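# Tie off the lantern cord, then remove the box

## Task

Fasten the lantern's cord so that it keeps holding once the grippers release it, and then move the box out from beneath the lantern. The lantern must remain suspended from the peg, no lower than its present height. It breaks easily, so the task is failed if it ever drops freely or ends up noticeably below where it hangs at the start. Nothing may fall off the table or be left off it.

## Robot and tools

Robot: two arms, left_arm and right_arm, each with a parallel two-finger gripper and a wrist camera. Cameras: cam_low (fixed, on a stand behind the arms), cam_left_wrist and cam_right_wrist, each 672x504. Arm names do not match image sides.

Frame: the scene frame has its origin at table-top height, midway between the nominal arm bases. +z points up, +x points out over the table, and left_arm sits on the +y side. Calibrated bases: left_arm at (+0.028, +0.269, 0) m, right_arm at (-0.026, -0.373, 0) m, both turned only slightly about z. Reported positions and orientations are in this frame and may be off by a few centimetres, more at long reach. end_effector_position is the point between the finger pads, about 1 cm behind the tips. Fingers point along the gripper's +z and close along its y.

The shared 14-number row: every moving command uses one row of 14 numbers covering both arms, in this order: dx, dy, dz, rx, ry, rz, opening for left_arm, then the same seven for right_arm. Include all 14 even when one arm is idle. Each number is in [-1, 1]. dx, dy, dz are position offsets along the scene axes, and rx, ry, rz form one rotation vector about the hand's position; 1.0 equals 0.6 m or 180 degrees. These six are offsets, not poses: they count from the arm's Hand target when the action or move begins. Repeating the same offset therefore moves the arm further. All zeros for an arm's six means re-request its current Hand target. Opening is absolute, not an offset: +1 fully open (0.094 m), -1 closed. A 0 in the opening slot commands half open, so to keep a gripper as it is, resend its current command (see Tool commands in the result).

execute_actions(actions, cameras): actions is a list of actions; each action is a table of up to 15 rows, one row per 1/30 s step, and a short table repeats its last row to fill 15 steps. Every row in an action counts from the start pose of that action, not from the previous row. An empty actions list returns state plus all camera images. cameras picks images by name, ["all"] or [].

move(target, speed, blend, opening_speed, grip_force, blocking, cameras): straight-line paths for both grippers. target is one 14-number row, or a list of up to 15 rows; every row in the list is an offset from the same starting Hand targets, not from the previous row. speed is top path speed in m/s, 0.002 to 2.9 (default 0.25), one value or one per target; rotation is capped at twice that in rad/s. blend (m) rounds corners between listed targets; 0 stops at each. opening_speed (per second on the -1..+1 scale, at least 0.2) closes fingers gradually; use it for the fragile lantern or anything squashable. grip_force is newtons per finger pad, 10 to 50, one value or one per arm; it persists. blocking=false returns after about 0.5 s while motion continues. Paths last 0.5 to 10 s, don't avoid obstacles or the other arm, and grippers lag more at high speed. The move: line reports the ending (done, off_target, moving, held, fault) and limits such as paced or held.

wait(seconds 0 to 10): lets time run with commands held. stop: brakes a running move. zoom_image(camera, region [x0, y0, x1, y1] pixels from top-left, at most 504x504): enlarges part of the newest image from that camera. read_manual: licence text only. finished_scene(scene): ends the scene permanently; call it only once the lantern hangs securely from the peg without help and the box is clear.

Reading results: Hand target is the last commanded pose after clipping (orientation is limited to within 40 degrees of the measured one per step); the gripper often rests a few cm short due to friction and weight, which is not evidence of contact. Send the remaining gap as a new offset if needed. grip_measured is the measured finger opening on the command scale; it follows the command down to the force limit, so it won't reveal contact by itself. Joint torques include gravity, with offsets and noise; joints 1 to 3 wrap at ±28 N m. Joint velocities reading within noise means the arm is still. MOTOR HOT appears at 75 °C; at 90 °C the arm folds and stops working for the rest of the scene. Heat builds from holding loads, stretched arms or pushing at unreachable poses, even while you think.

Cautions: the scene keeps running while you write, so plan briefly. Never let the lantern drop or sink; take the cord's weight before anything under it changes. Keep the two grippers, their housings and wrist cameras apart; arm-to-arm contact can fail the scene, and closing one gripper on the other's fingers counts as such. Avoid fast contact, strikes on fixed or heavy things, and pressing far past a contact point; to release a push, command the target back beyond the gripper. Release only things at rest. Route around an arm's own base rather than close past it. Loose objects may get an occasional nudge.

Each tool is called after "Call:" as name(argument=value, ...), one argument or row to a line, values as JSON.

## Session

Call:
execute_actions(
  actions=[],
)

Scene clock: 0.00 s.
left_arm: end_effector_position=(+0.4211, +0.2442, +0.1063) grip_measured=+1.000 end_effector_quat_wxyz=(+0.615, +0.050, +0.787, -0.021) | right_arm: end_effector_position=(+0.3905, -0.4282, +0.1364) grip_measured=+1.000 end_effector_quat_wxyz=(+0.642, +0.084, +0.761, -0.042)
Joint positions: left_arm=[-0.001 1.569 0.306 1.017 0.056 0.042 0.094] | right_arm=[-0.087 1.587 0.41 1.004 0.072 0.056 0.094]
Joint velocities: within noise
Joint torques (N m): no reading
Heat: left arm: 32 °C; right arm: 36 °C.
Hand target: left_arm +0.4226, +0.2439, +0.1099; +0.618, +0.050, +0.784, -0.022 | right_arm +0.3930, -0.4285, +0.1464; +0.653, +0.083, +0.752, -0.043
Tool commands: left_gripper/opening=+1.0 right_gripper/opening=+1.0

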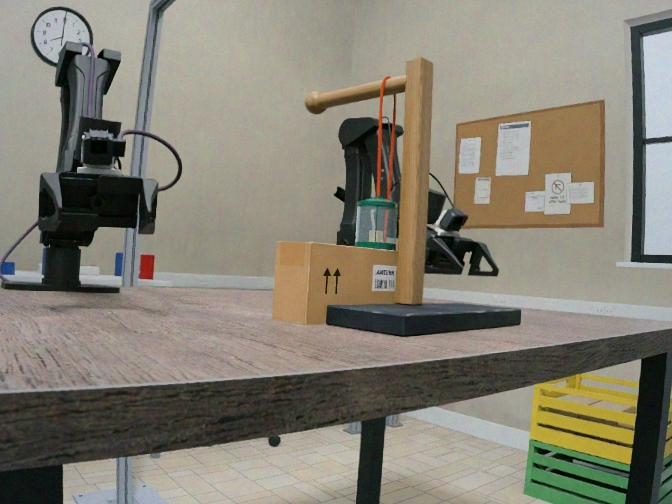

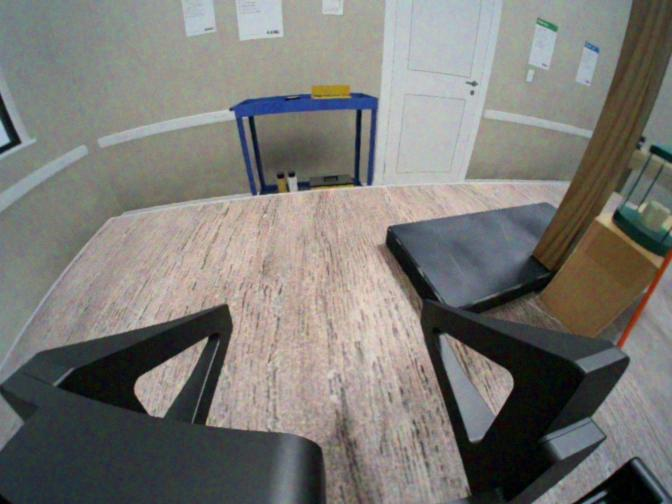

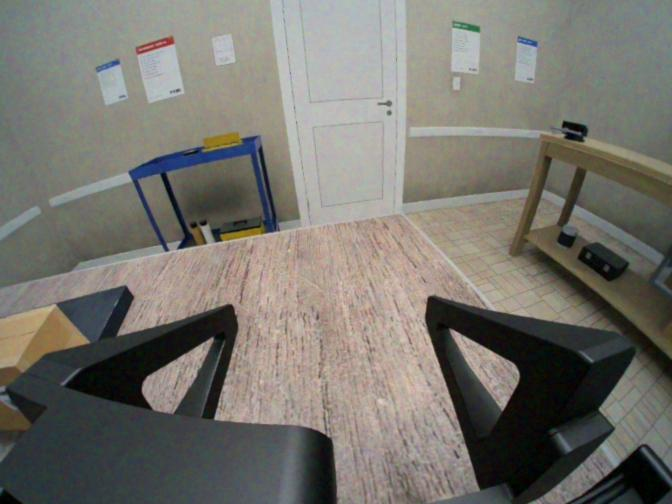

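Call:
zoom_image(
  camera="cam_low",
  region=[260, 40, 530, 345],
)

Call:
zoom_image(
  camera="cam_left_wrist",
  region=[372, 0, 672, 360],
)

Call:
zoom_image(
  camera="cam_low",
  region=[340, 60, 440, 280],
)

Scaled by 1.652 from the camera's 672x504 image, which has a finer 960x720 frame.

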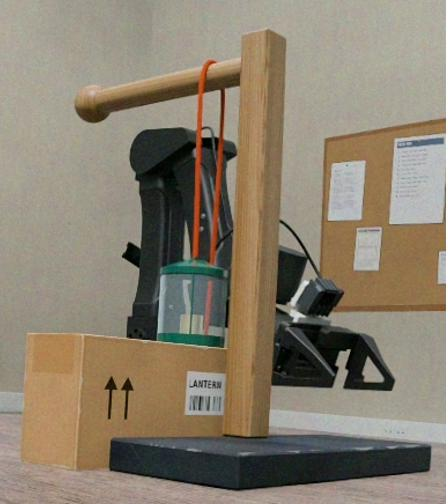

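Scaled by 1.400 from the camera's 672x504 image, which has a finer 960x720 frame.

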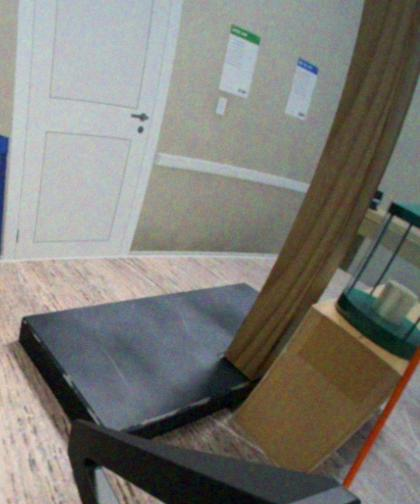

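Scaled by 2.291 from the camera's 672x504 image, which has a finer 960x720 frame.

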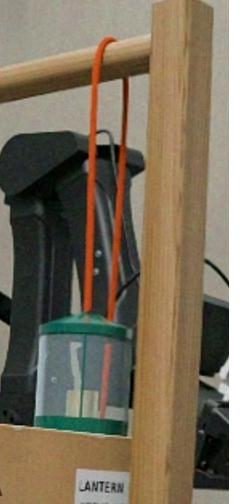

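Call:
move(
  target=[-0.1, 0.05, 0.25, 0, 0, -0.25, 1, -0.1, -0.05, 0.2, 0, 0, 0.25, 1],
  cameras=["all"],
)

Scene clock: 95.63 s.
left_arm: end_effector_position=(+0.3612, +0.2733, +0.2535) grip_measured=+1.000 end_effector_quat_wxyz=(+0.561, +0.345, +0.710, -0.249) | right_arm: end_effector_position=(+0.3311, -0.4575, +0.2554) grip_measured=+1.000 end_effector_quat_wxyz=(+0.613, -0.196, +0.735, +0.213)
Joint positions: left_arm=[0.594 1.395 1.077 -0.734 1.282 1.068 0.094] | right_arm=[-0.709 1.396 0.927 -0.098 -1.275 -0.472 0.094]
Joint torques (N m): left_arm=[0.23 -2.84 9.57 0.62 0.61 0.08] | right_arm=[-0.17 -4.63 10.29 0.76 -0.47 -0.12]
Heat: left arm: 39 °C; right arm: 37 °C.
Hand target: left_arm +0.3626, +0.2739, +0.2599; +0.563, +0.346, +0.705, -0.257 | right_arm +0.3330, -0.4585, +0.2662; +0.619, -0.210, +0.727, +0.210
Off the commanded pose: left_arm 0.007 m, 1 deg | right_arm 0.011 m, 2 deg.
move: off_target (right_arm)

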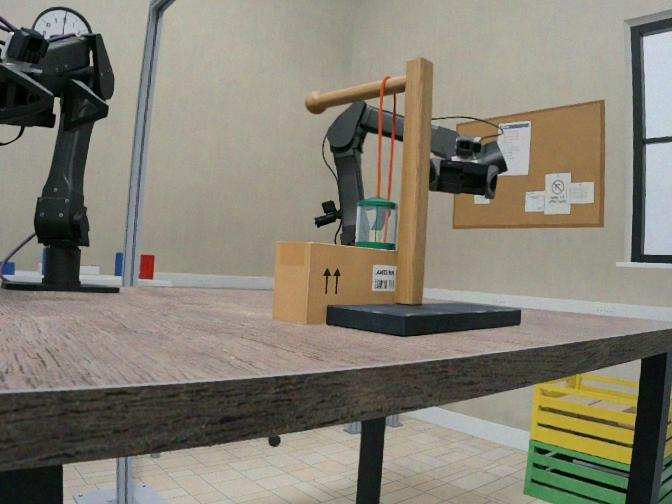

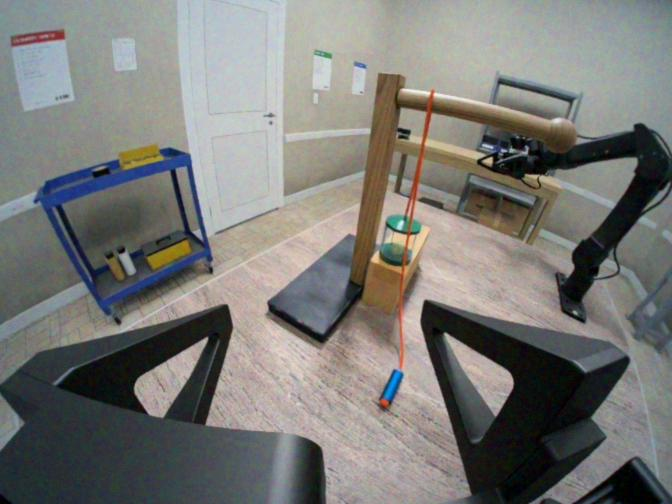

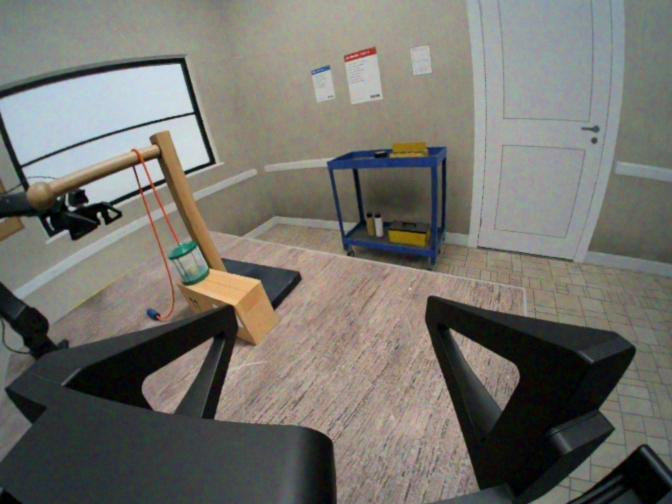

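Call:
zoom_image(
  camera="cam_left_wrist",
  region=[250, 60, 610, 420],
)

Call:
zoom_image(
  camera="cam_right_wrist",
  region=[10, 100, 310, 360],
)

Call:
zoom_image(
  camera="cam_left_wrist",
  region=[350, 60, 480, 200],
)

Call:
zoom_image(
  camera="cam_left_wrist",
  region=[340, 190, 460, 420],
)

Scaled by 1.400 from the camera's 672x504 image, which has a finer 960x720 frame.

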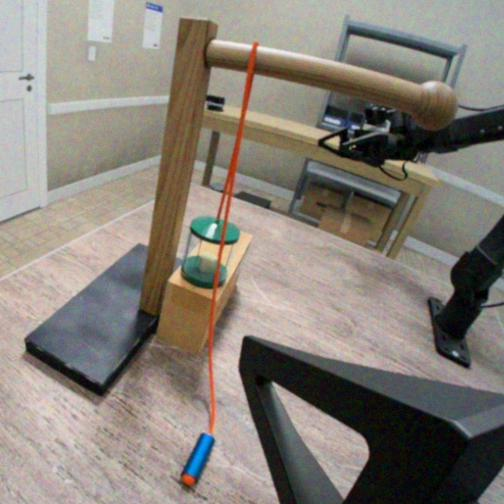

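Scaled by 1.680 from the camera's 672x504 image, which has a finer 960x720 frame.

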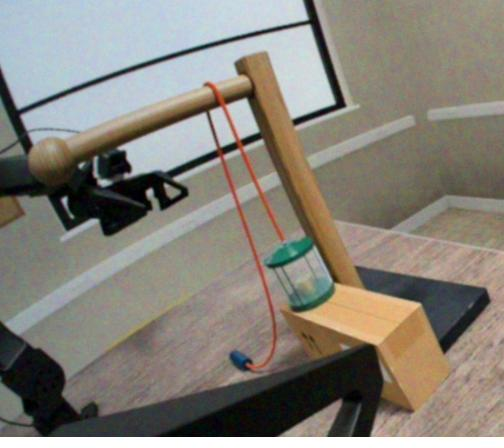

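Scaled by 3.600 from the camera's 672x504 image, which has a finer 960x720 frame.

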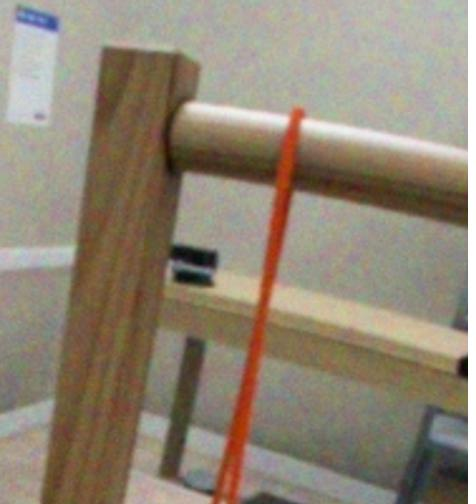

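Scaled by 2.191 from the camera's 672x504 image, which has a finer 960x720 frame.

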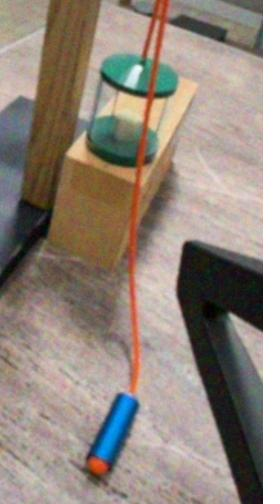

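Call:
move(
  target=[-0.183, -0.033, 0.317, 0, 0, -0.05, 1, -0.133, 0, 0.283, 0, 0, 0.1, 1],
  cameras=["all"],
  speed=0.35,
)

Scene clock: 296.63 s.
left_arm: end_effector_position=(+0.2580, +0.2570, +0.4498) grip_measured=+1.000 end_effector_quat_wxyz=(+0.651, +0.303, +0.675, -0.170) | right_arm: end_effector_position=(+0.2557, -0.4589, +0.4274) grip_measured=+1.000 end_effector_quat_wxyz=(+0.667, -0.191, +0.686, +0.220)
Joint positions: left_arm=[0.871 1.138 1.626 -1.492 1.458 1.167 0.094] | right_arm=[-0.943 1.247 1.405 -0.71 -1.544 -0.505 0.094]
Joint torques (N m): left_arm=[0.68 -0.34 4.89 0.31 0.73 -0.05] | right_arm=[-0.43 -2.92 9.54 0.6 -0.43 -0.11]
Heat: left arm: 37 °C; right arm: 39 °C.
Hand target: left_arm +0.2529, +0.2542, +0.4501; +0.541, +0.401, +0.676, -0.300 | right_arm +0.2531, -0.4585, +0.4361; +0.579, -0.322, +0.685, +0.305
Off the commanded pose: left_arm 0.006 m, 23 deg | right_arm 0.009 m, 20 deg.
joint sent to its limit (left arm) — joint 4 (wrist pitch), lower limit. The joint targets are off in orientation, not in position.
joint sent to its limit (right arm) — joint 5 (wrist yaw), lower limit. The joint targets are off in orientation, not in position.
move: off_target (left_arm, right_arm)

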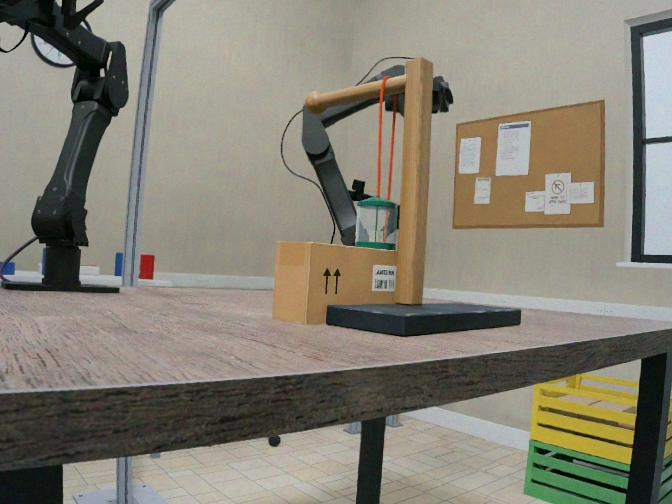

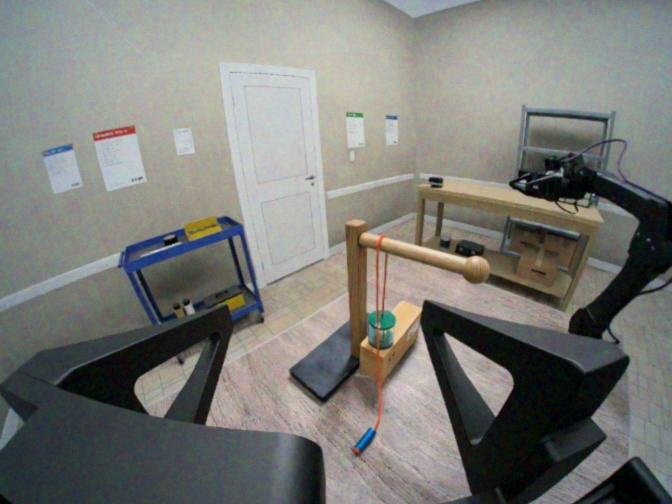

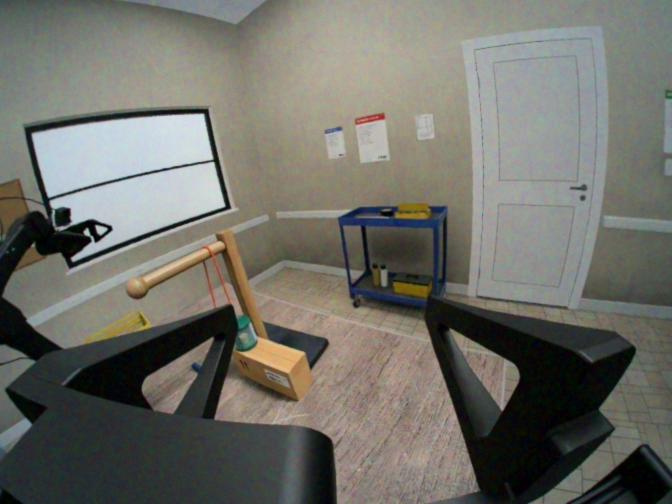

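Call:
zoom_image(
  camera="cam_left_wrist",
  region=[280, 200, 520, 380],
)

Call:
zoom_image(
  camera="cam_right_wrist",
  region=[110, 210, 350, 410],
)

Call:
zoom_image(
  camera="cam_left_wrist",
  region=[310, 330, 460, 480],
)

Scaled by 2.100 from the camera's 672x504 image, which has a finer 960x720 frame.

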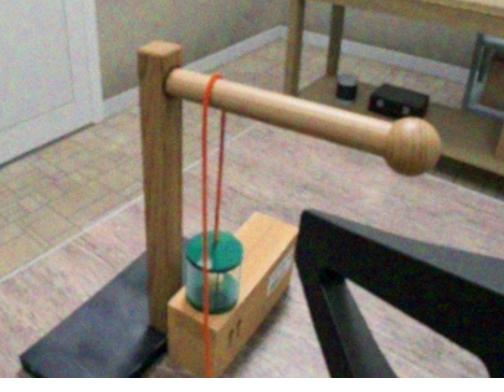

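Scaled by 2.100 from the camera's 672x504 image, which has a finer 960x720 frame.

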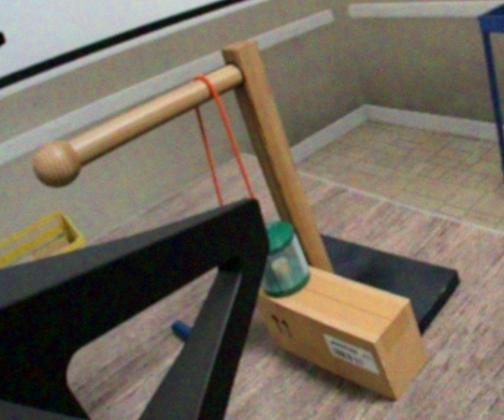

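Scaled by 3.360 from the camera's 672x504 image, which has a finer 960x720 frame.

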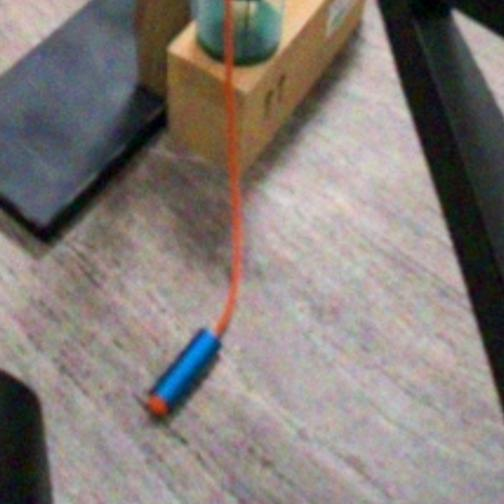

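Call:
zoom_image(
  camera="cam_left_wrist",
  region=[492, 120, 672, 360],
)

Call:
zoom_image(
  camera="cam_right_wrist",
  region=[0, 180, 140, 380],
)

Scaled by 2.100 from the camera's 672x504 image, which has a finer 960x720 frame.

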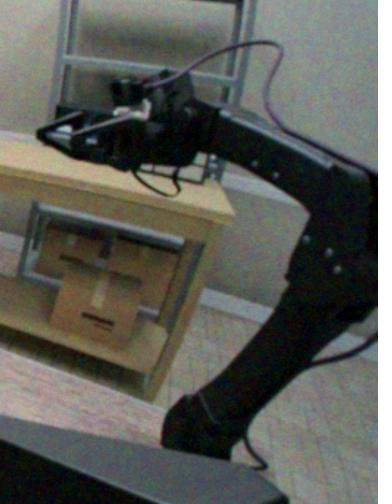

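Scaled by 2.520 from the camera's 672x504 image, which has a finer 960x720 frame.

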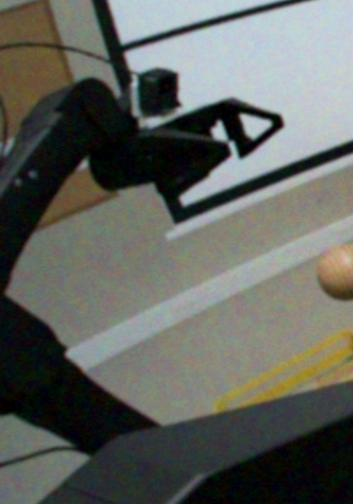

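Call:
move(
  target=[0.150, -0.0687, -0.500, 0.4006, 0.1464, -0.0964, 1, 0, 0, 0, 0.029, -0.030, -0.106, 1],
  cameras=["all"],
  speed=0.3,
)

Scene clock: 707.97 s.
left_arm: end_effector_position=(+0.3432, +0.2130, +0.1492) grip_measured=+1.000 end_effector_quat_wxyz=(+0.008, +0.656, +0.755, +0.001) | right_arm: end_effector_position=(+0.2555, -0.4594, +0.4274) grip_measured=+1.000 end_effector_quat_wxyz=(+0.665, -0.185, +0.688, +0.225)
Joint positions: left_arm=[-0.136 1.744 1.587 -1.4 0.006 1.254 0.094] | right_arm=[-0.945 1.247 1.405 -0.711 -1.544 -0.49 0.094]
Joint torques (N m): left_arm=[-0.35 -5.24 7.92 0.09 -0.03 -0.07] | right_arm=[-0.47 -3.58 9.13 0.68 -0.35 0.09]
Heat: left arm: 33 °C; right arm: 41 °C.
Hand target: left_arm +0.3429, +0.2129, +0.1501; +0.000, +0.655, +0.756, +0.000 | right_arm +0.2531, -0.4584, +0.4361; +0.667, -0.191, +0.686, +0.220
Off the commanded pose: left_arm 0.001 m, 1 deg | right_arm 0.009 m, 1 deg.
move: done

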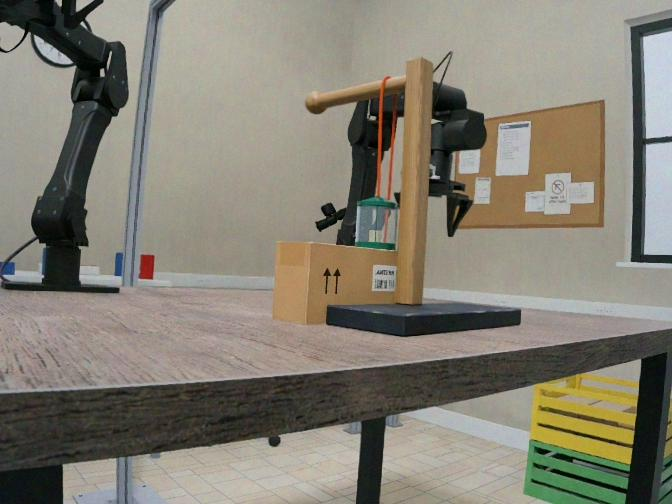

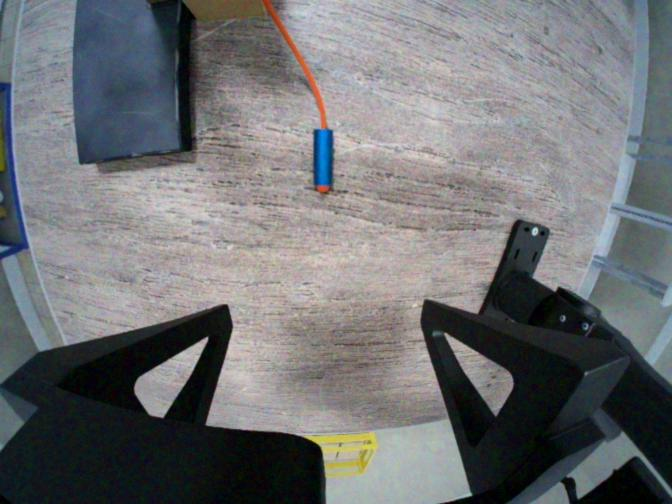

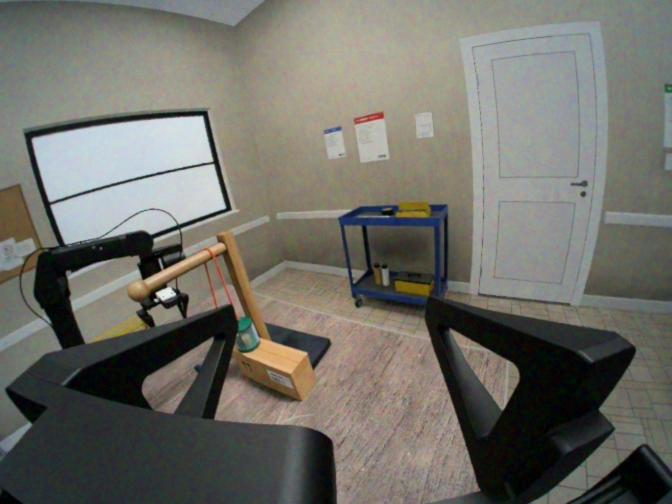

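Call:
move(
  target=[0.0217, -0.115, -0.15, 0, 0, 0, 1, 0, 0, 0, 0, 0, 0, 1],
  cameras=["cam_left_wrist", "cam_right_wrist"],
  speed=0.2,
)

Scene clock: 753.87 s.
left_arm: end_effector_position=(+0.3613, +0.1421, +0.0673) grip_measured=+1.000 end_effector_quat_wxyz=(+0.016, +0.656, +0.754, +0.005) | right_arm: end_effector_position=(+0.2555, -0.4594, +0.4274) grip_measured=+1.000 end_effector_quat_wxyz=(+0.665, -0.185, +0.688, +0.225)
Joint positions: left_arm=[-0.326 1.884 1.437 -1.089 0.002 1.067 0.094] | right_arm=[-0.945 1.247 1.405 -0.711 -1.544 -0.49 0.094]
Joint torques (N m): left_arm=[-0.21 -6.04 5.86 0.14 -0.03 -0.05] | right_arm=[-0.47 -3.56 9.14 0.67 -0.35 0.1]
Heat: left arm: 35 °C; right arm: 40 °C.
Hand target: left_arm +0.3559, +0.1440, +0.0601; +0.000, +0.655, +0.756, +0.000 | right_arm +0.2531, -0.4584, +0.4361; +0.667, -0.191, +0.686, +0.220
Off the commanded pose: left_arm 0.009 m, 2 deg | right_arm 0.009 m, 1 deg.
move: done
Images, in order (width x height): cam_left_wrist 672x504, cam_right_wrist 672x504.

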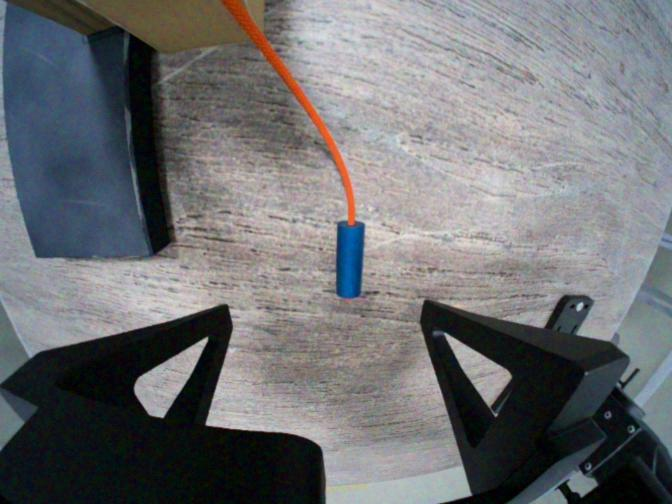

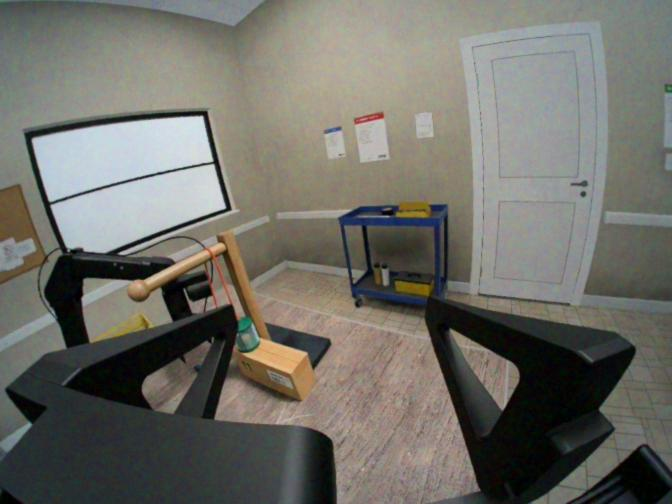

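Call:
move(
  target=[-0.0217, -0.0133, -0.045, 0, 0, 0, 1, 0, 0, 0, 0, 0, 0, 1],
  cameras=["cam_left_wrist"],
  speed=0.15,
)

Scene clock: 769.50 s.
left_arm: end_effector_position=(+0.3497, +0.1346, +0.0396) grip_measured=+1.000 end_effector_quat_wxyz=(+0.016, +0.655, +0.755, +0.004) | right_arm: end_effector_position=(+0.2555, -0.4594, +0.4274) grip_measured=+1.000 end_effector_quat_wxyz=(+0.665, -0.185, +0.688, +0.225)
Joint positions: left_arm=[-0.358 1.884 1.323 -0.976 0.002 1.031 0.094] | right_arm=[-0.945 1.247 1.405 -0.711 -1.544 -0.49 0.094]
Joint torques (N m): left_arm=[-0.5 -6.23 5.44 0.16 0 -0.09] | right_arm=[-0.49 -3.58 9.13 0.67 -0.35 0.09]
Heat: left arm: 34 °C; right arm: 40 °C.
Hand target: left_arm +0.3428, +0.1359, +0.0331; +0.000, +0.655, +0.756, +0.000 | right_arm +0.2531, -0.4584, +0.4361; +0.667, -0.191, +0.686, +0.220
Off the commanded pose: left_arm 0.010 m, 2 deg | right_arm 0.009 m, 1 deg.
move: done
Images, in order (width x height): cam_left_wrist 672x504.

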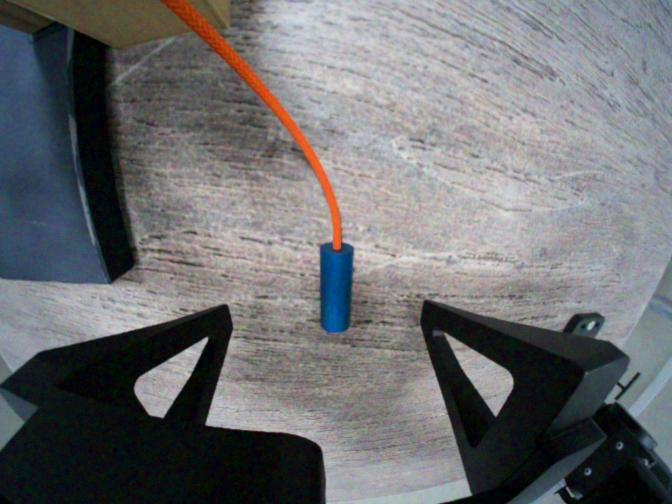

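Call:
move(
  target=[-0.0075, -0.001, -0.0427, 0, 0, 0, 1, 0, 0, 0, 0, 0, 0, 1],
  cameras=["cam_left_wrist"],
  speed=0.06,
)

Scene clock: 780.37 s.
left_arm: end_effector_position=(+0.3468, +0.1338, +0.0169) grip_measured=+1.000 end_effector_quat_wxyz=(+0.020, +0.655, +0.756, +0.005) | right_arm: end_effector_position=(+0.2555, -0.4594, +0.4274) grip_measured=+1.000 end_effector_quat_wxyz=(+0.665, -0.185, +0.688, +0.225)
Joint positions: left_arm=[-0.364 1.899 1.245 -0.876 0.002 1.024 0.094] | right_arm=[-0.945 1.247 1.405 -0.711 -1.544 -0.49 0.094]
Joint torques (N m): left_arm=[-0.61 -5.57 5.3 0.21 0.01 -0.06] | right_arm=[-0.47 -3.58 9.14 0.68 -0.35 0.09]
Heat: left arm: 34 °C; right arm: 40 °C.
Hand target: left_arm +0.3384, +0.1354, +0.0074; +0.000, +0.655, +0.756, +0.000 | right_arm +0.2531, -0.4584, +0.4361; +0.667, -0.191, +0.686, +0.220
Off the commanded pose: left_arm 0.013 m, 2 deg | right_arm 0.009 m, 1 deg.
move: off_target (left_arm)
Images, in order (width x height): cam_left_wrist 672x504.

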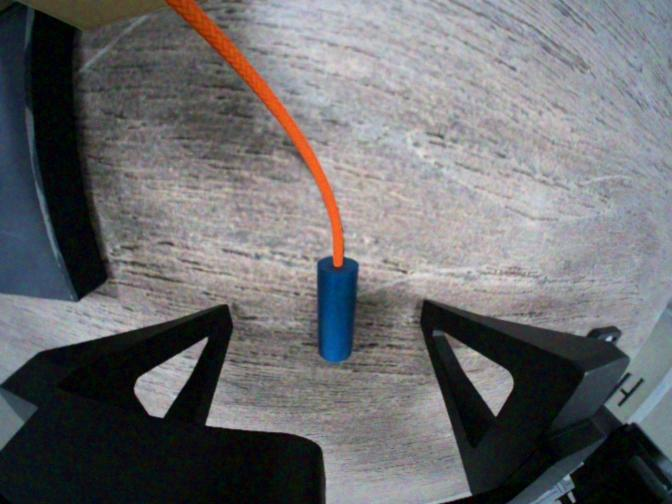

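Call:
move(
  target=[-0.004, 0, -0.01, 0, 0, 0, 1, 0, 0, 0, 0, 0, 0, 1],
  cameras=["cam_left_wrist"],
  speed=0.04,
)

Scene clock: 805.10 s.
left_arm: end_effector_position=(+0.3457, +0.1343, +0.0121) grip_measured=+1.000 end_effector_quat_wxyz=(+0.022, +0.653, +0.757, +0.006) | right_arm: end_effector_position=(+0.2555, -0.4594, +0.4274) grip_measured=+1.000 end_effector_quat_wxyz=(+0.665, -0.185, +0.688, +0.225)
Joint positions: left_arm=[-0.364 1.899 1.224 -0.851 0.002 1.022 0.094] | right_arm=[-0.945 1.247 1.405 -0.711 -1.544 -0.49 0.094]
Joint torques (N m): left_arm=[-0.91 -5.41 5.05 0.16 0.01 -0.05] | right_arm=[-0.47 -3.58 9.14 0.68 -0.35 0.09]
Heat: left arm: 33 °C; right arm: 40 °C.
Hand target: left_arm +0.3359, +0.1354, +0.0014; +0.000, +0.655, +0.756, +0.000 | right_arm +0.2531, -0.4584, +0.4361; +0.667, -0.191, +0.686, +0.220
Off the commanded pose: left_arm 0.014 m, 3 deg | right_arm 0.009 m, 1 deg.
move: off_target (left_arm)
Images, in order (width x height): cam_left_wrist 672x504.

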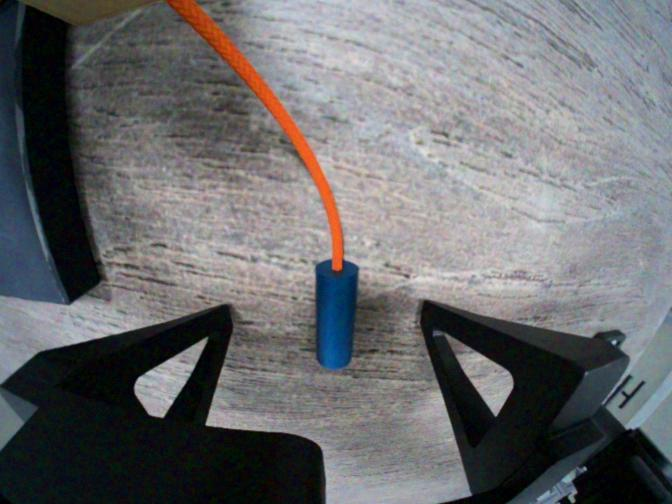

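Call:
move(
  target=[0, 0, 0, 0, 0, 0, -0.8, 0, 0, 0, 0, 0, 0, 1],
  cameras=["cam_left_wrist"],
  opening_speed=1.5,
)

Scene clock: 819.53 s.
left_arm: end_effector_position=(+0.3459, +0.1342, +0.0121) grip_measured=-0.643 end_effector_quat_wxyz=(+0.023, +0.653, +0.757, +0.006) | right_arm: end_effector_position=(+0.2555, -0.4594, +0.4274) grip_measured=+1.000 end_effector_quat_wxyz=(+0.665, -0.185, +0.688, +0.225)
Joint positions: left_arm=[-0.364 1.899 1.224 -0.85 0.002 1.021 0.017] | right_arm=[-0.945 1.247 1.405 -0.711 -1.544 -0.49 0.094]
Joint torques (N m): left_arm=[-0.79 -5.41 5.07 0.21 0 -0.06] | right_arm=[-0.47 -3.56 9.13 0.68 -0.35 0.09]
Heat: left arm: 33 °C; right arm: 40 °C.
Hand target: left_arm +0.3358, +0.1354, +0.0014; +0.000, +0.655, +0.756, +0.000 | right_arm +0.2531, -0.4584, +0.4361; +0.667, -0.191, +0.686, +0.220
Off the commanded pose: left_arm 0.015 m, 3 deg | right_arm 0.009 m, 1 deg.
move: off_target (left_arm)
Images, in order (width x height): cam_left_wrist 672x504.

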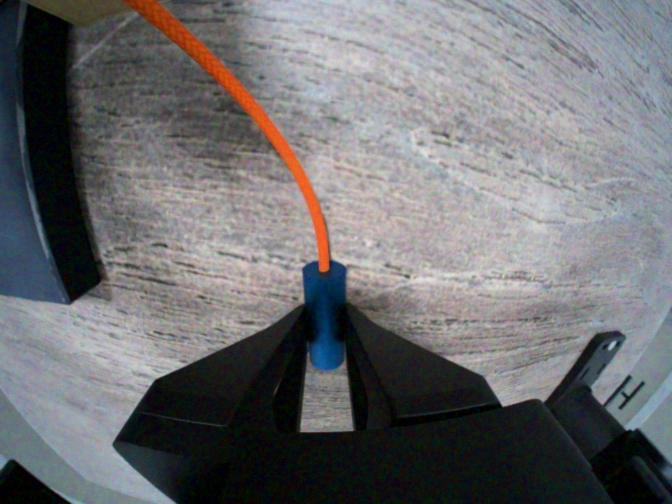

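Call:
move(
  target=[0, 0.02, 0.15, 0, 0, 0, -0.8, 0, 0, 0, 0, 0, 0, 1],
  cameras=["cam_left_wrist"],
  speed=0.15,
)

Scene clock: 848.47 s.
left_arm: end_effector_position=(+0.3366, +0.1441, +0.0789) grip_measured=-0.643 end_effector_quat_wxyz=(-0.004, +0.654, +0.756, -0.002) | right_arm: end_effector_position=(+0.2555, -0.4594, +0.4274) grip_measured=+1.000 end_effector_quat_wxyz=(+0.665, -0.185, +0.688, +0.225)
Joint positions: left_arm=[-0.347 1.828 1.411 -1.163 0.002 1.04 0.017] | right_arm=[-0.945 1.247 1.405 -0.711 -1.544 -0.49 0.094]
Joint torques (N m): left_arm=[0.57 -8.42 7.95 -0.13 0.01 0.09] | right_arm=[-0.47 -3.56 9.13 0.67 -0.35 0.09]
Heat: left arm: 32 °C; right arm: 40 °C.
Hand target: left_arm +0.3359, +0.1474, +0.0914; +0.000, +0.655, +0.756, +0.000 | right_arm +0.2531, -0.4584, +0.4361; +0.667, -0.191, +0.686, +0.220
Off the commanded pose: left_arm 0.013 m, 1 deg | right_arm 0.009 m, 1 deg.
move: off_target (left_arm)
Images, in order (width x height): cam_left_wrist 672x504.

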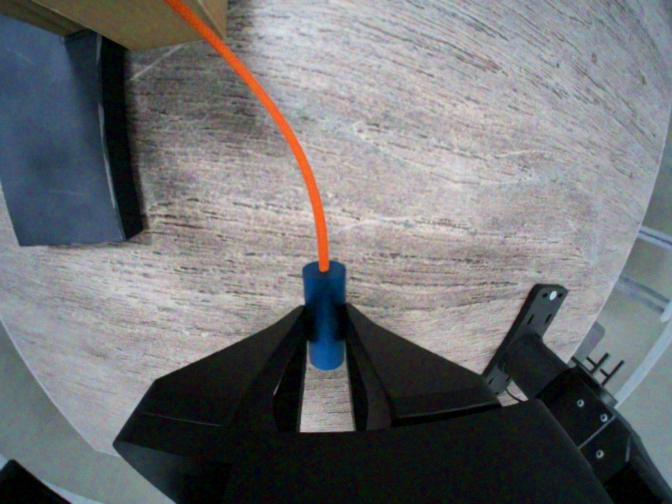

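Call:
move(
  target=[0.01, 0.07, 0.2, -0.3513, -0.4055, 0.3513, -0.8, 0, 0, 0, 0, 0, 0, 1],
  cameras=["all"],
  speed=0.25,
)

Scene clock: 894.10 s.
left_arm: end_effector_position=(+0.3434, +0.1885, +0.2136) grip_measured=-0.643 end_effector_quat_wxyz=(+0.706, +0.005, +0.708, +0.000) | right_arm: end_effector_position=(+0.2555, -0.4594, +0.4274) grip_measured=+1.000 end_effector_quat_wxyz=(+0.665, -0.185, +0.688, +0.225)
Joint positions: left_arm=[-0.497 0.929 0.213 0.712 -0.529 0.005 0.017] | right_arm=[-0.945 1.247 1.405 -0.711 -1.544 -0.49 0.094]
Joint torques (N m): left_arm=[-0.76 -0.43 6.37 1.97 -0.15 -0.06] | right_arm=[-0.47 -3.56 9.13 0.68 -0.35 0.09]
Heat: left arm: 34 °C; right arm: 40 °C.
Hand target: left_arm +0.3419, +0.1893, +0.2114; +0.707, +0.000, +0.707, +0.000 | right_arm +0.2531, -0.4584, +0.4361; +0.667, -0.191, +0.686, +0.220
Off the commanded pose: left_arm 0.003 m, 1 deg | right_arm 0.009 m, 1 deg.
move: done

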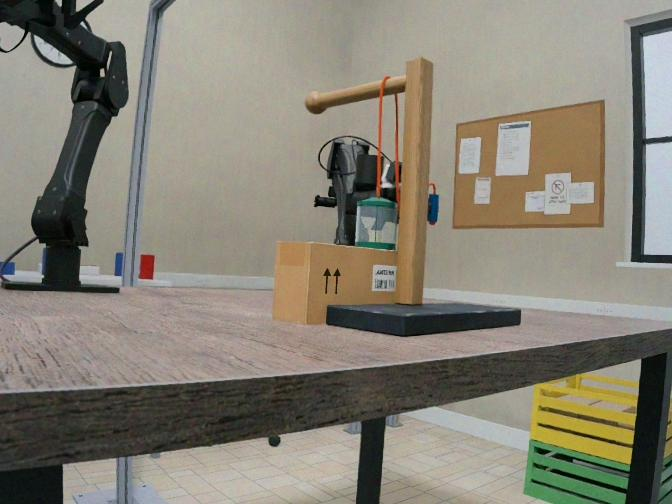

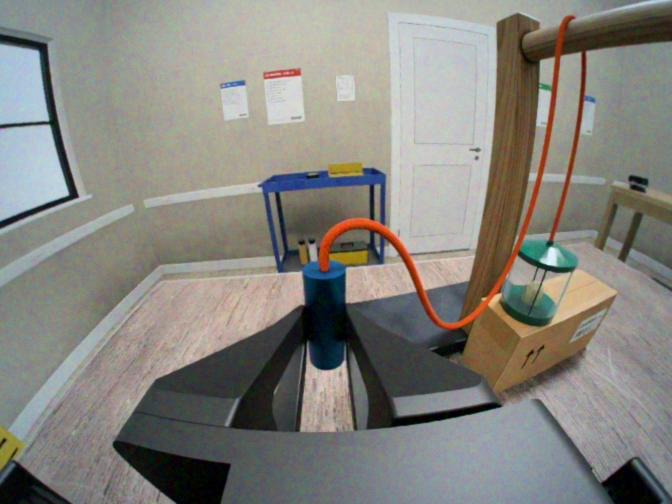

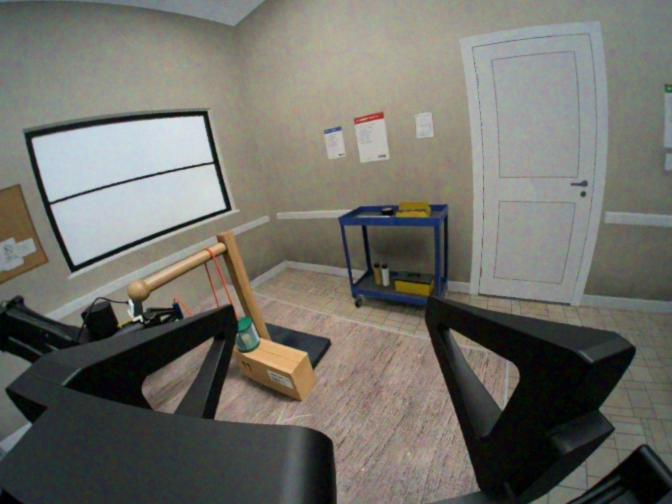

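Call:
zoom_image(
  camera="cam_left_wrist",
  region=[412, 0, 672, 400],
)

Call:
zoom_image(
  camera="cam_low",
  region=[260, 40, 480, 350],
)

Call:
zoom_image(
  camera="cam_right_wrist",
  region=[0, 220, 340, 410],
)

Scaled by 1.260 from the camera's 672x504 image, which has a finer 960x720 frame.

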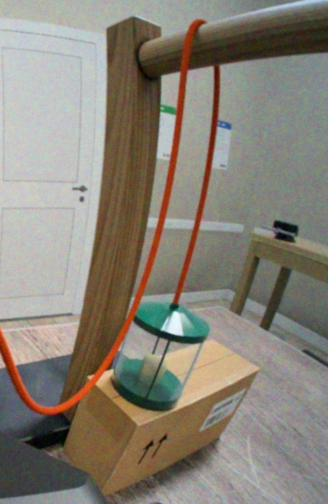

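Scaled by 1.626 from the camera's 672x504 image, which has a finer 960x720 frame.

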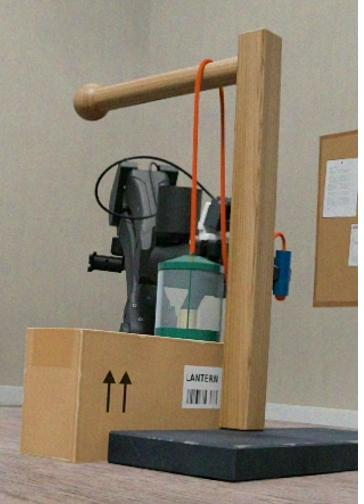

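Scaled by 1.482 from the camera's 672x504 image, which has a finer 960x720 frame.

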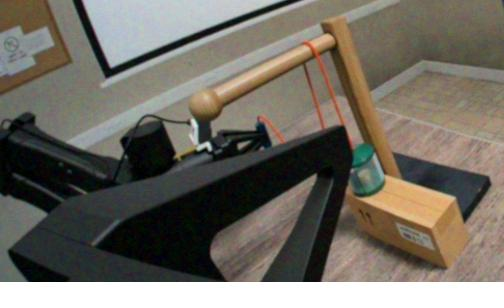

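Call:
move(
  target=[
    [0.005, -0.165, -0.05, 0, 0, 0, -0.8, 0, 0, 0, 0, 0, 0, 1],
    [0.005, -0.3, -0.065, 0, 0, 0, -0.8, 0, 0, 0, 0, 0, 0, 1],
  ],
  cameras=["all"],
  speed=0.2,
  blend=[0.03, 0],
)

Scene clock: 1160.97 s.
left_arm: end_effector_position=(+0.3429, +0.0113, +0.1697) grip_measured=-0.643 end_effector_quat_wxyz=(+0.704, +0.010, +0.711, -0.002) | right_arm: end_effector_position=(+0.2555, -0.4594, +0.4274) grip_measured=+1.000 end_effector_quat_wxyz=(+0.665, -0.185, +0.688, +0.225)
Joint positions: left_arm=[-1.049 1.763 0.575 1.167 -1.071 -0.008 0.017] | right_arm=[-0.945 1.247 1.405 -0.711 -1.544 -0.49 0.094]
Joint torques (N m): left_arm=[-0.24 -4.19 7.17 1.66 -0.14 0.06] | right_arm=[-0.46 -3.58 9.13 0.67 -0.35 0.1]
Heat: left arm: 44 °C; right arm: 40 °C.
Hand target: left_arm +0.3449, +0.0094, +0.1724; +0.707, +0.000, +0.707, +0.000 | right_arm +0.2531, -0.4584, +0.4361; +0.667, -0.191, +0.686, +0.220
Off the commanded pose: left_arm 0.004 m, 1 deg | right_arm 0.009 m, 1 deg.
move: done

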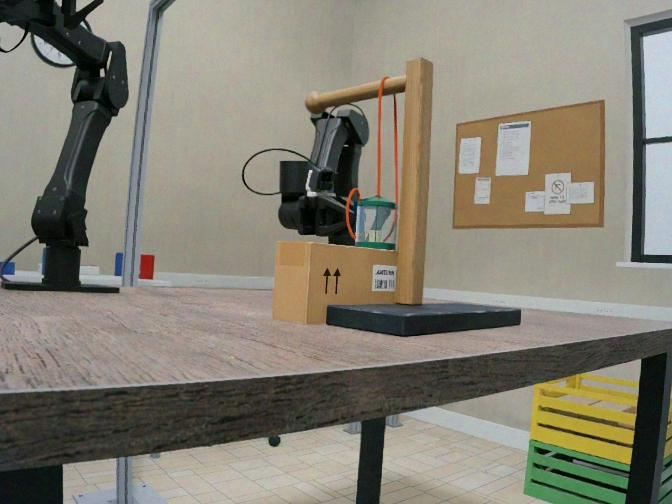

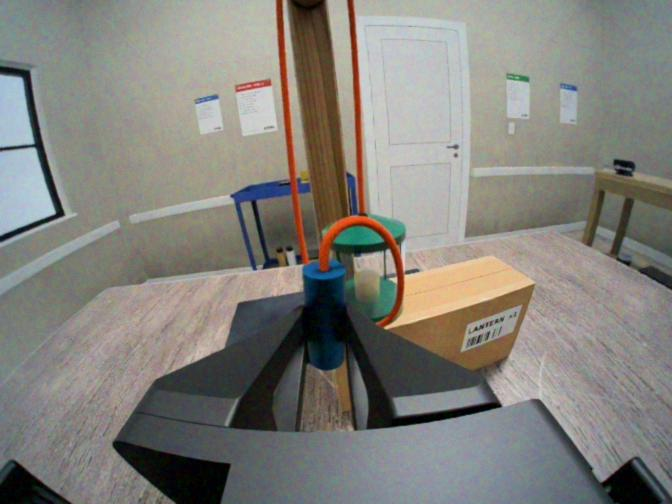

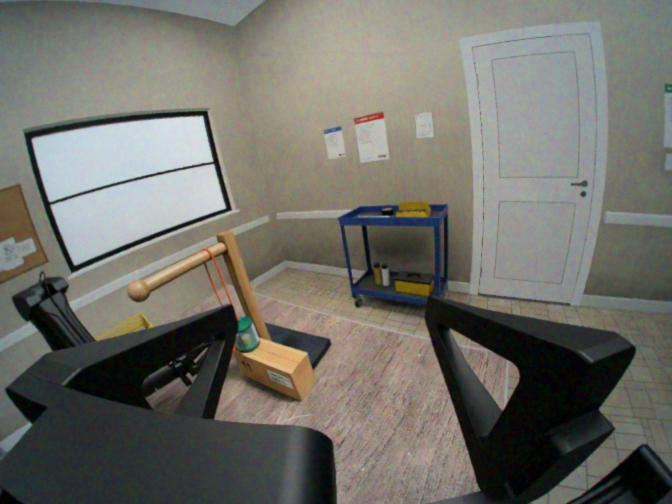

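Call:
zoom_image(
  camera="cam_left_wrist",
  region=[210, 0, 460, 380],
)

Call:
zoom_image(
  camera="cam_low",
  region=[230, 50, 450, 330],
)

Call:
zoom_image(
  camera="cam_right_wrist",
  region=[0, 220, 340, 420],
)

Scaled by 1.326 from the camera's 672x504 image, which has a finer 960x720 frame.

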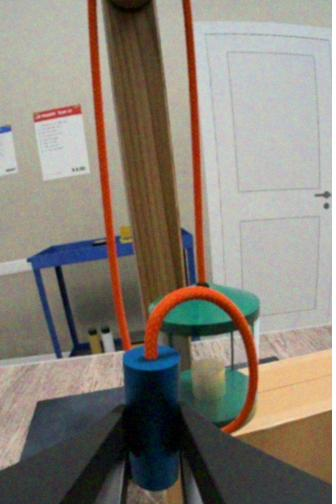

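Scaled by 1.800 from the camera's 672x504 image, which has a finer 960x720 frame.

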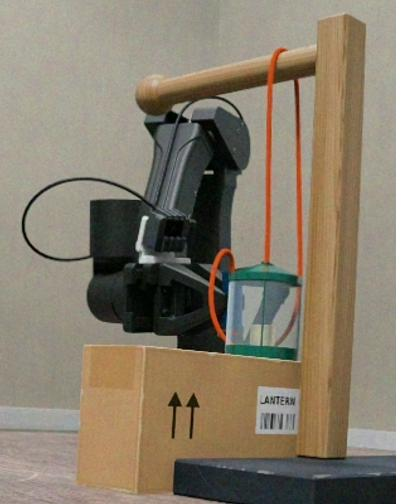

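Scaled by 1.482 from the camera's 672x504 image, which has a finer 960x720 frame.

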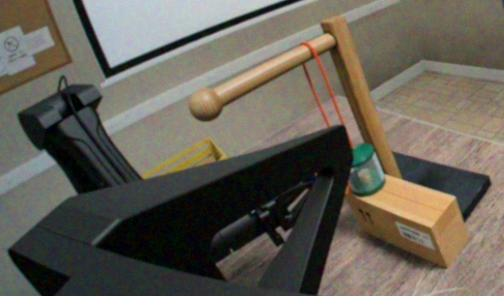

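Call:
move(
  target=[
    [0, -0.15, 0.0167, 0, 0, 0, -0.8, 0, 0, 0, 0, 0, 0, 1],
    [0, -0.2667, 0.1, 0, 0, 0, -0.8, 0, 0, 0, 0, 0, 0, 1],
    [0, -0.28, 0.2, 0, 0, 0, -0.8, 0, 0, 0, 0, 0, 0, 1],
  ],
  cameras=["all"],
  speed=0.2,
  blend=[0.03, 0.03, 0],
)

Scene clock: 1201.37 s.
left_arm: end_effector_position=(+0.3474, -0.1600, +0.2718) grip_measured=-0.643 end_effector_quat_wxyz=(+0.702, +0.024, +0.711, +0.013) | right_arm: end_effector_position=(+0.2555, -0.4594, +0.4274) grip_measured=+1.000 end_effector_quat_wxyz=(+0.665, -0.185, +0.688, +0.225)
Joint positions: left_arm=[-1.219 2.036 1.483 0.511 -1.244 0.013 0.017] | right_arm=[-0.945 1.247 1.405 -0.711 -1.544 -0.49 0.094]
Joint torques (N m): left_arm=[-0.5 -10.18 10.43 1.37 -0.19 -0.08] | right_arm=[-0.47 -3.56 9.13 0.68 -0.35 0.09]
Heat: left arm: 41 °C; right arm: 40 °C.
Hand target: left_arm +0.3448, -0.1587, +0.2924; +0.707, +0.000, +0.707, +0.000 | right_arm +0.2531, -0.4584, +0.4361; +0.667, -0.191, +0.686, +0.220
Off the commanded pose: left_arm 0.021 m, 3 deg | right_arm 0.009 m, 1 deg.
move: off_target (left_arm)

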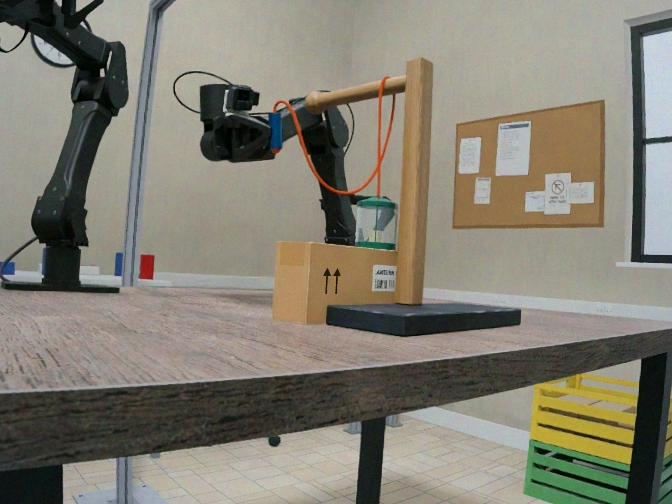

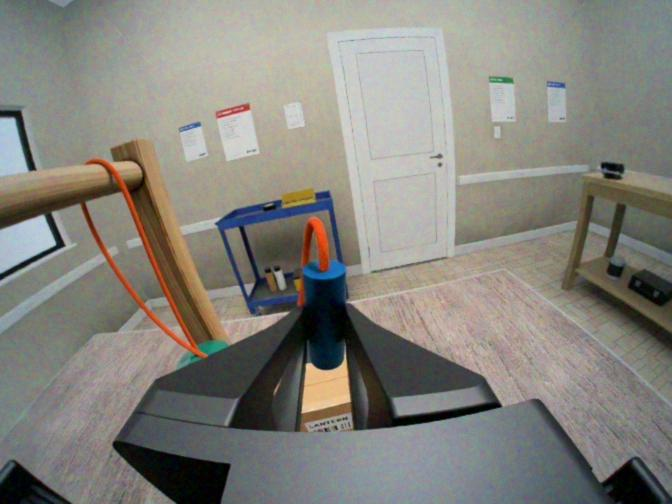

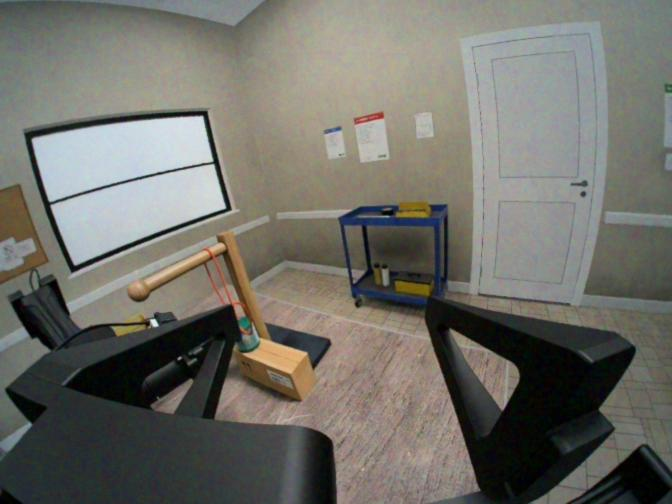

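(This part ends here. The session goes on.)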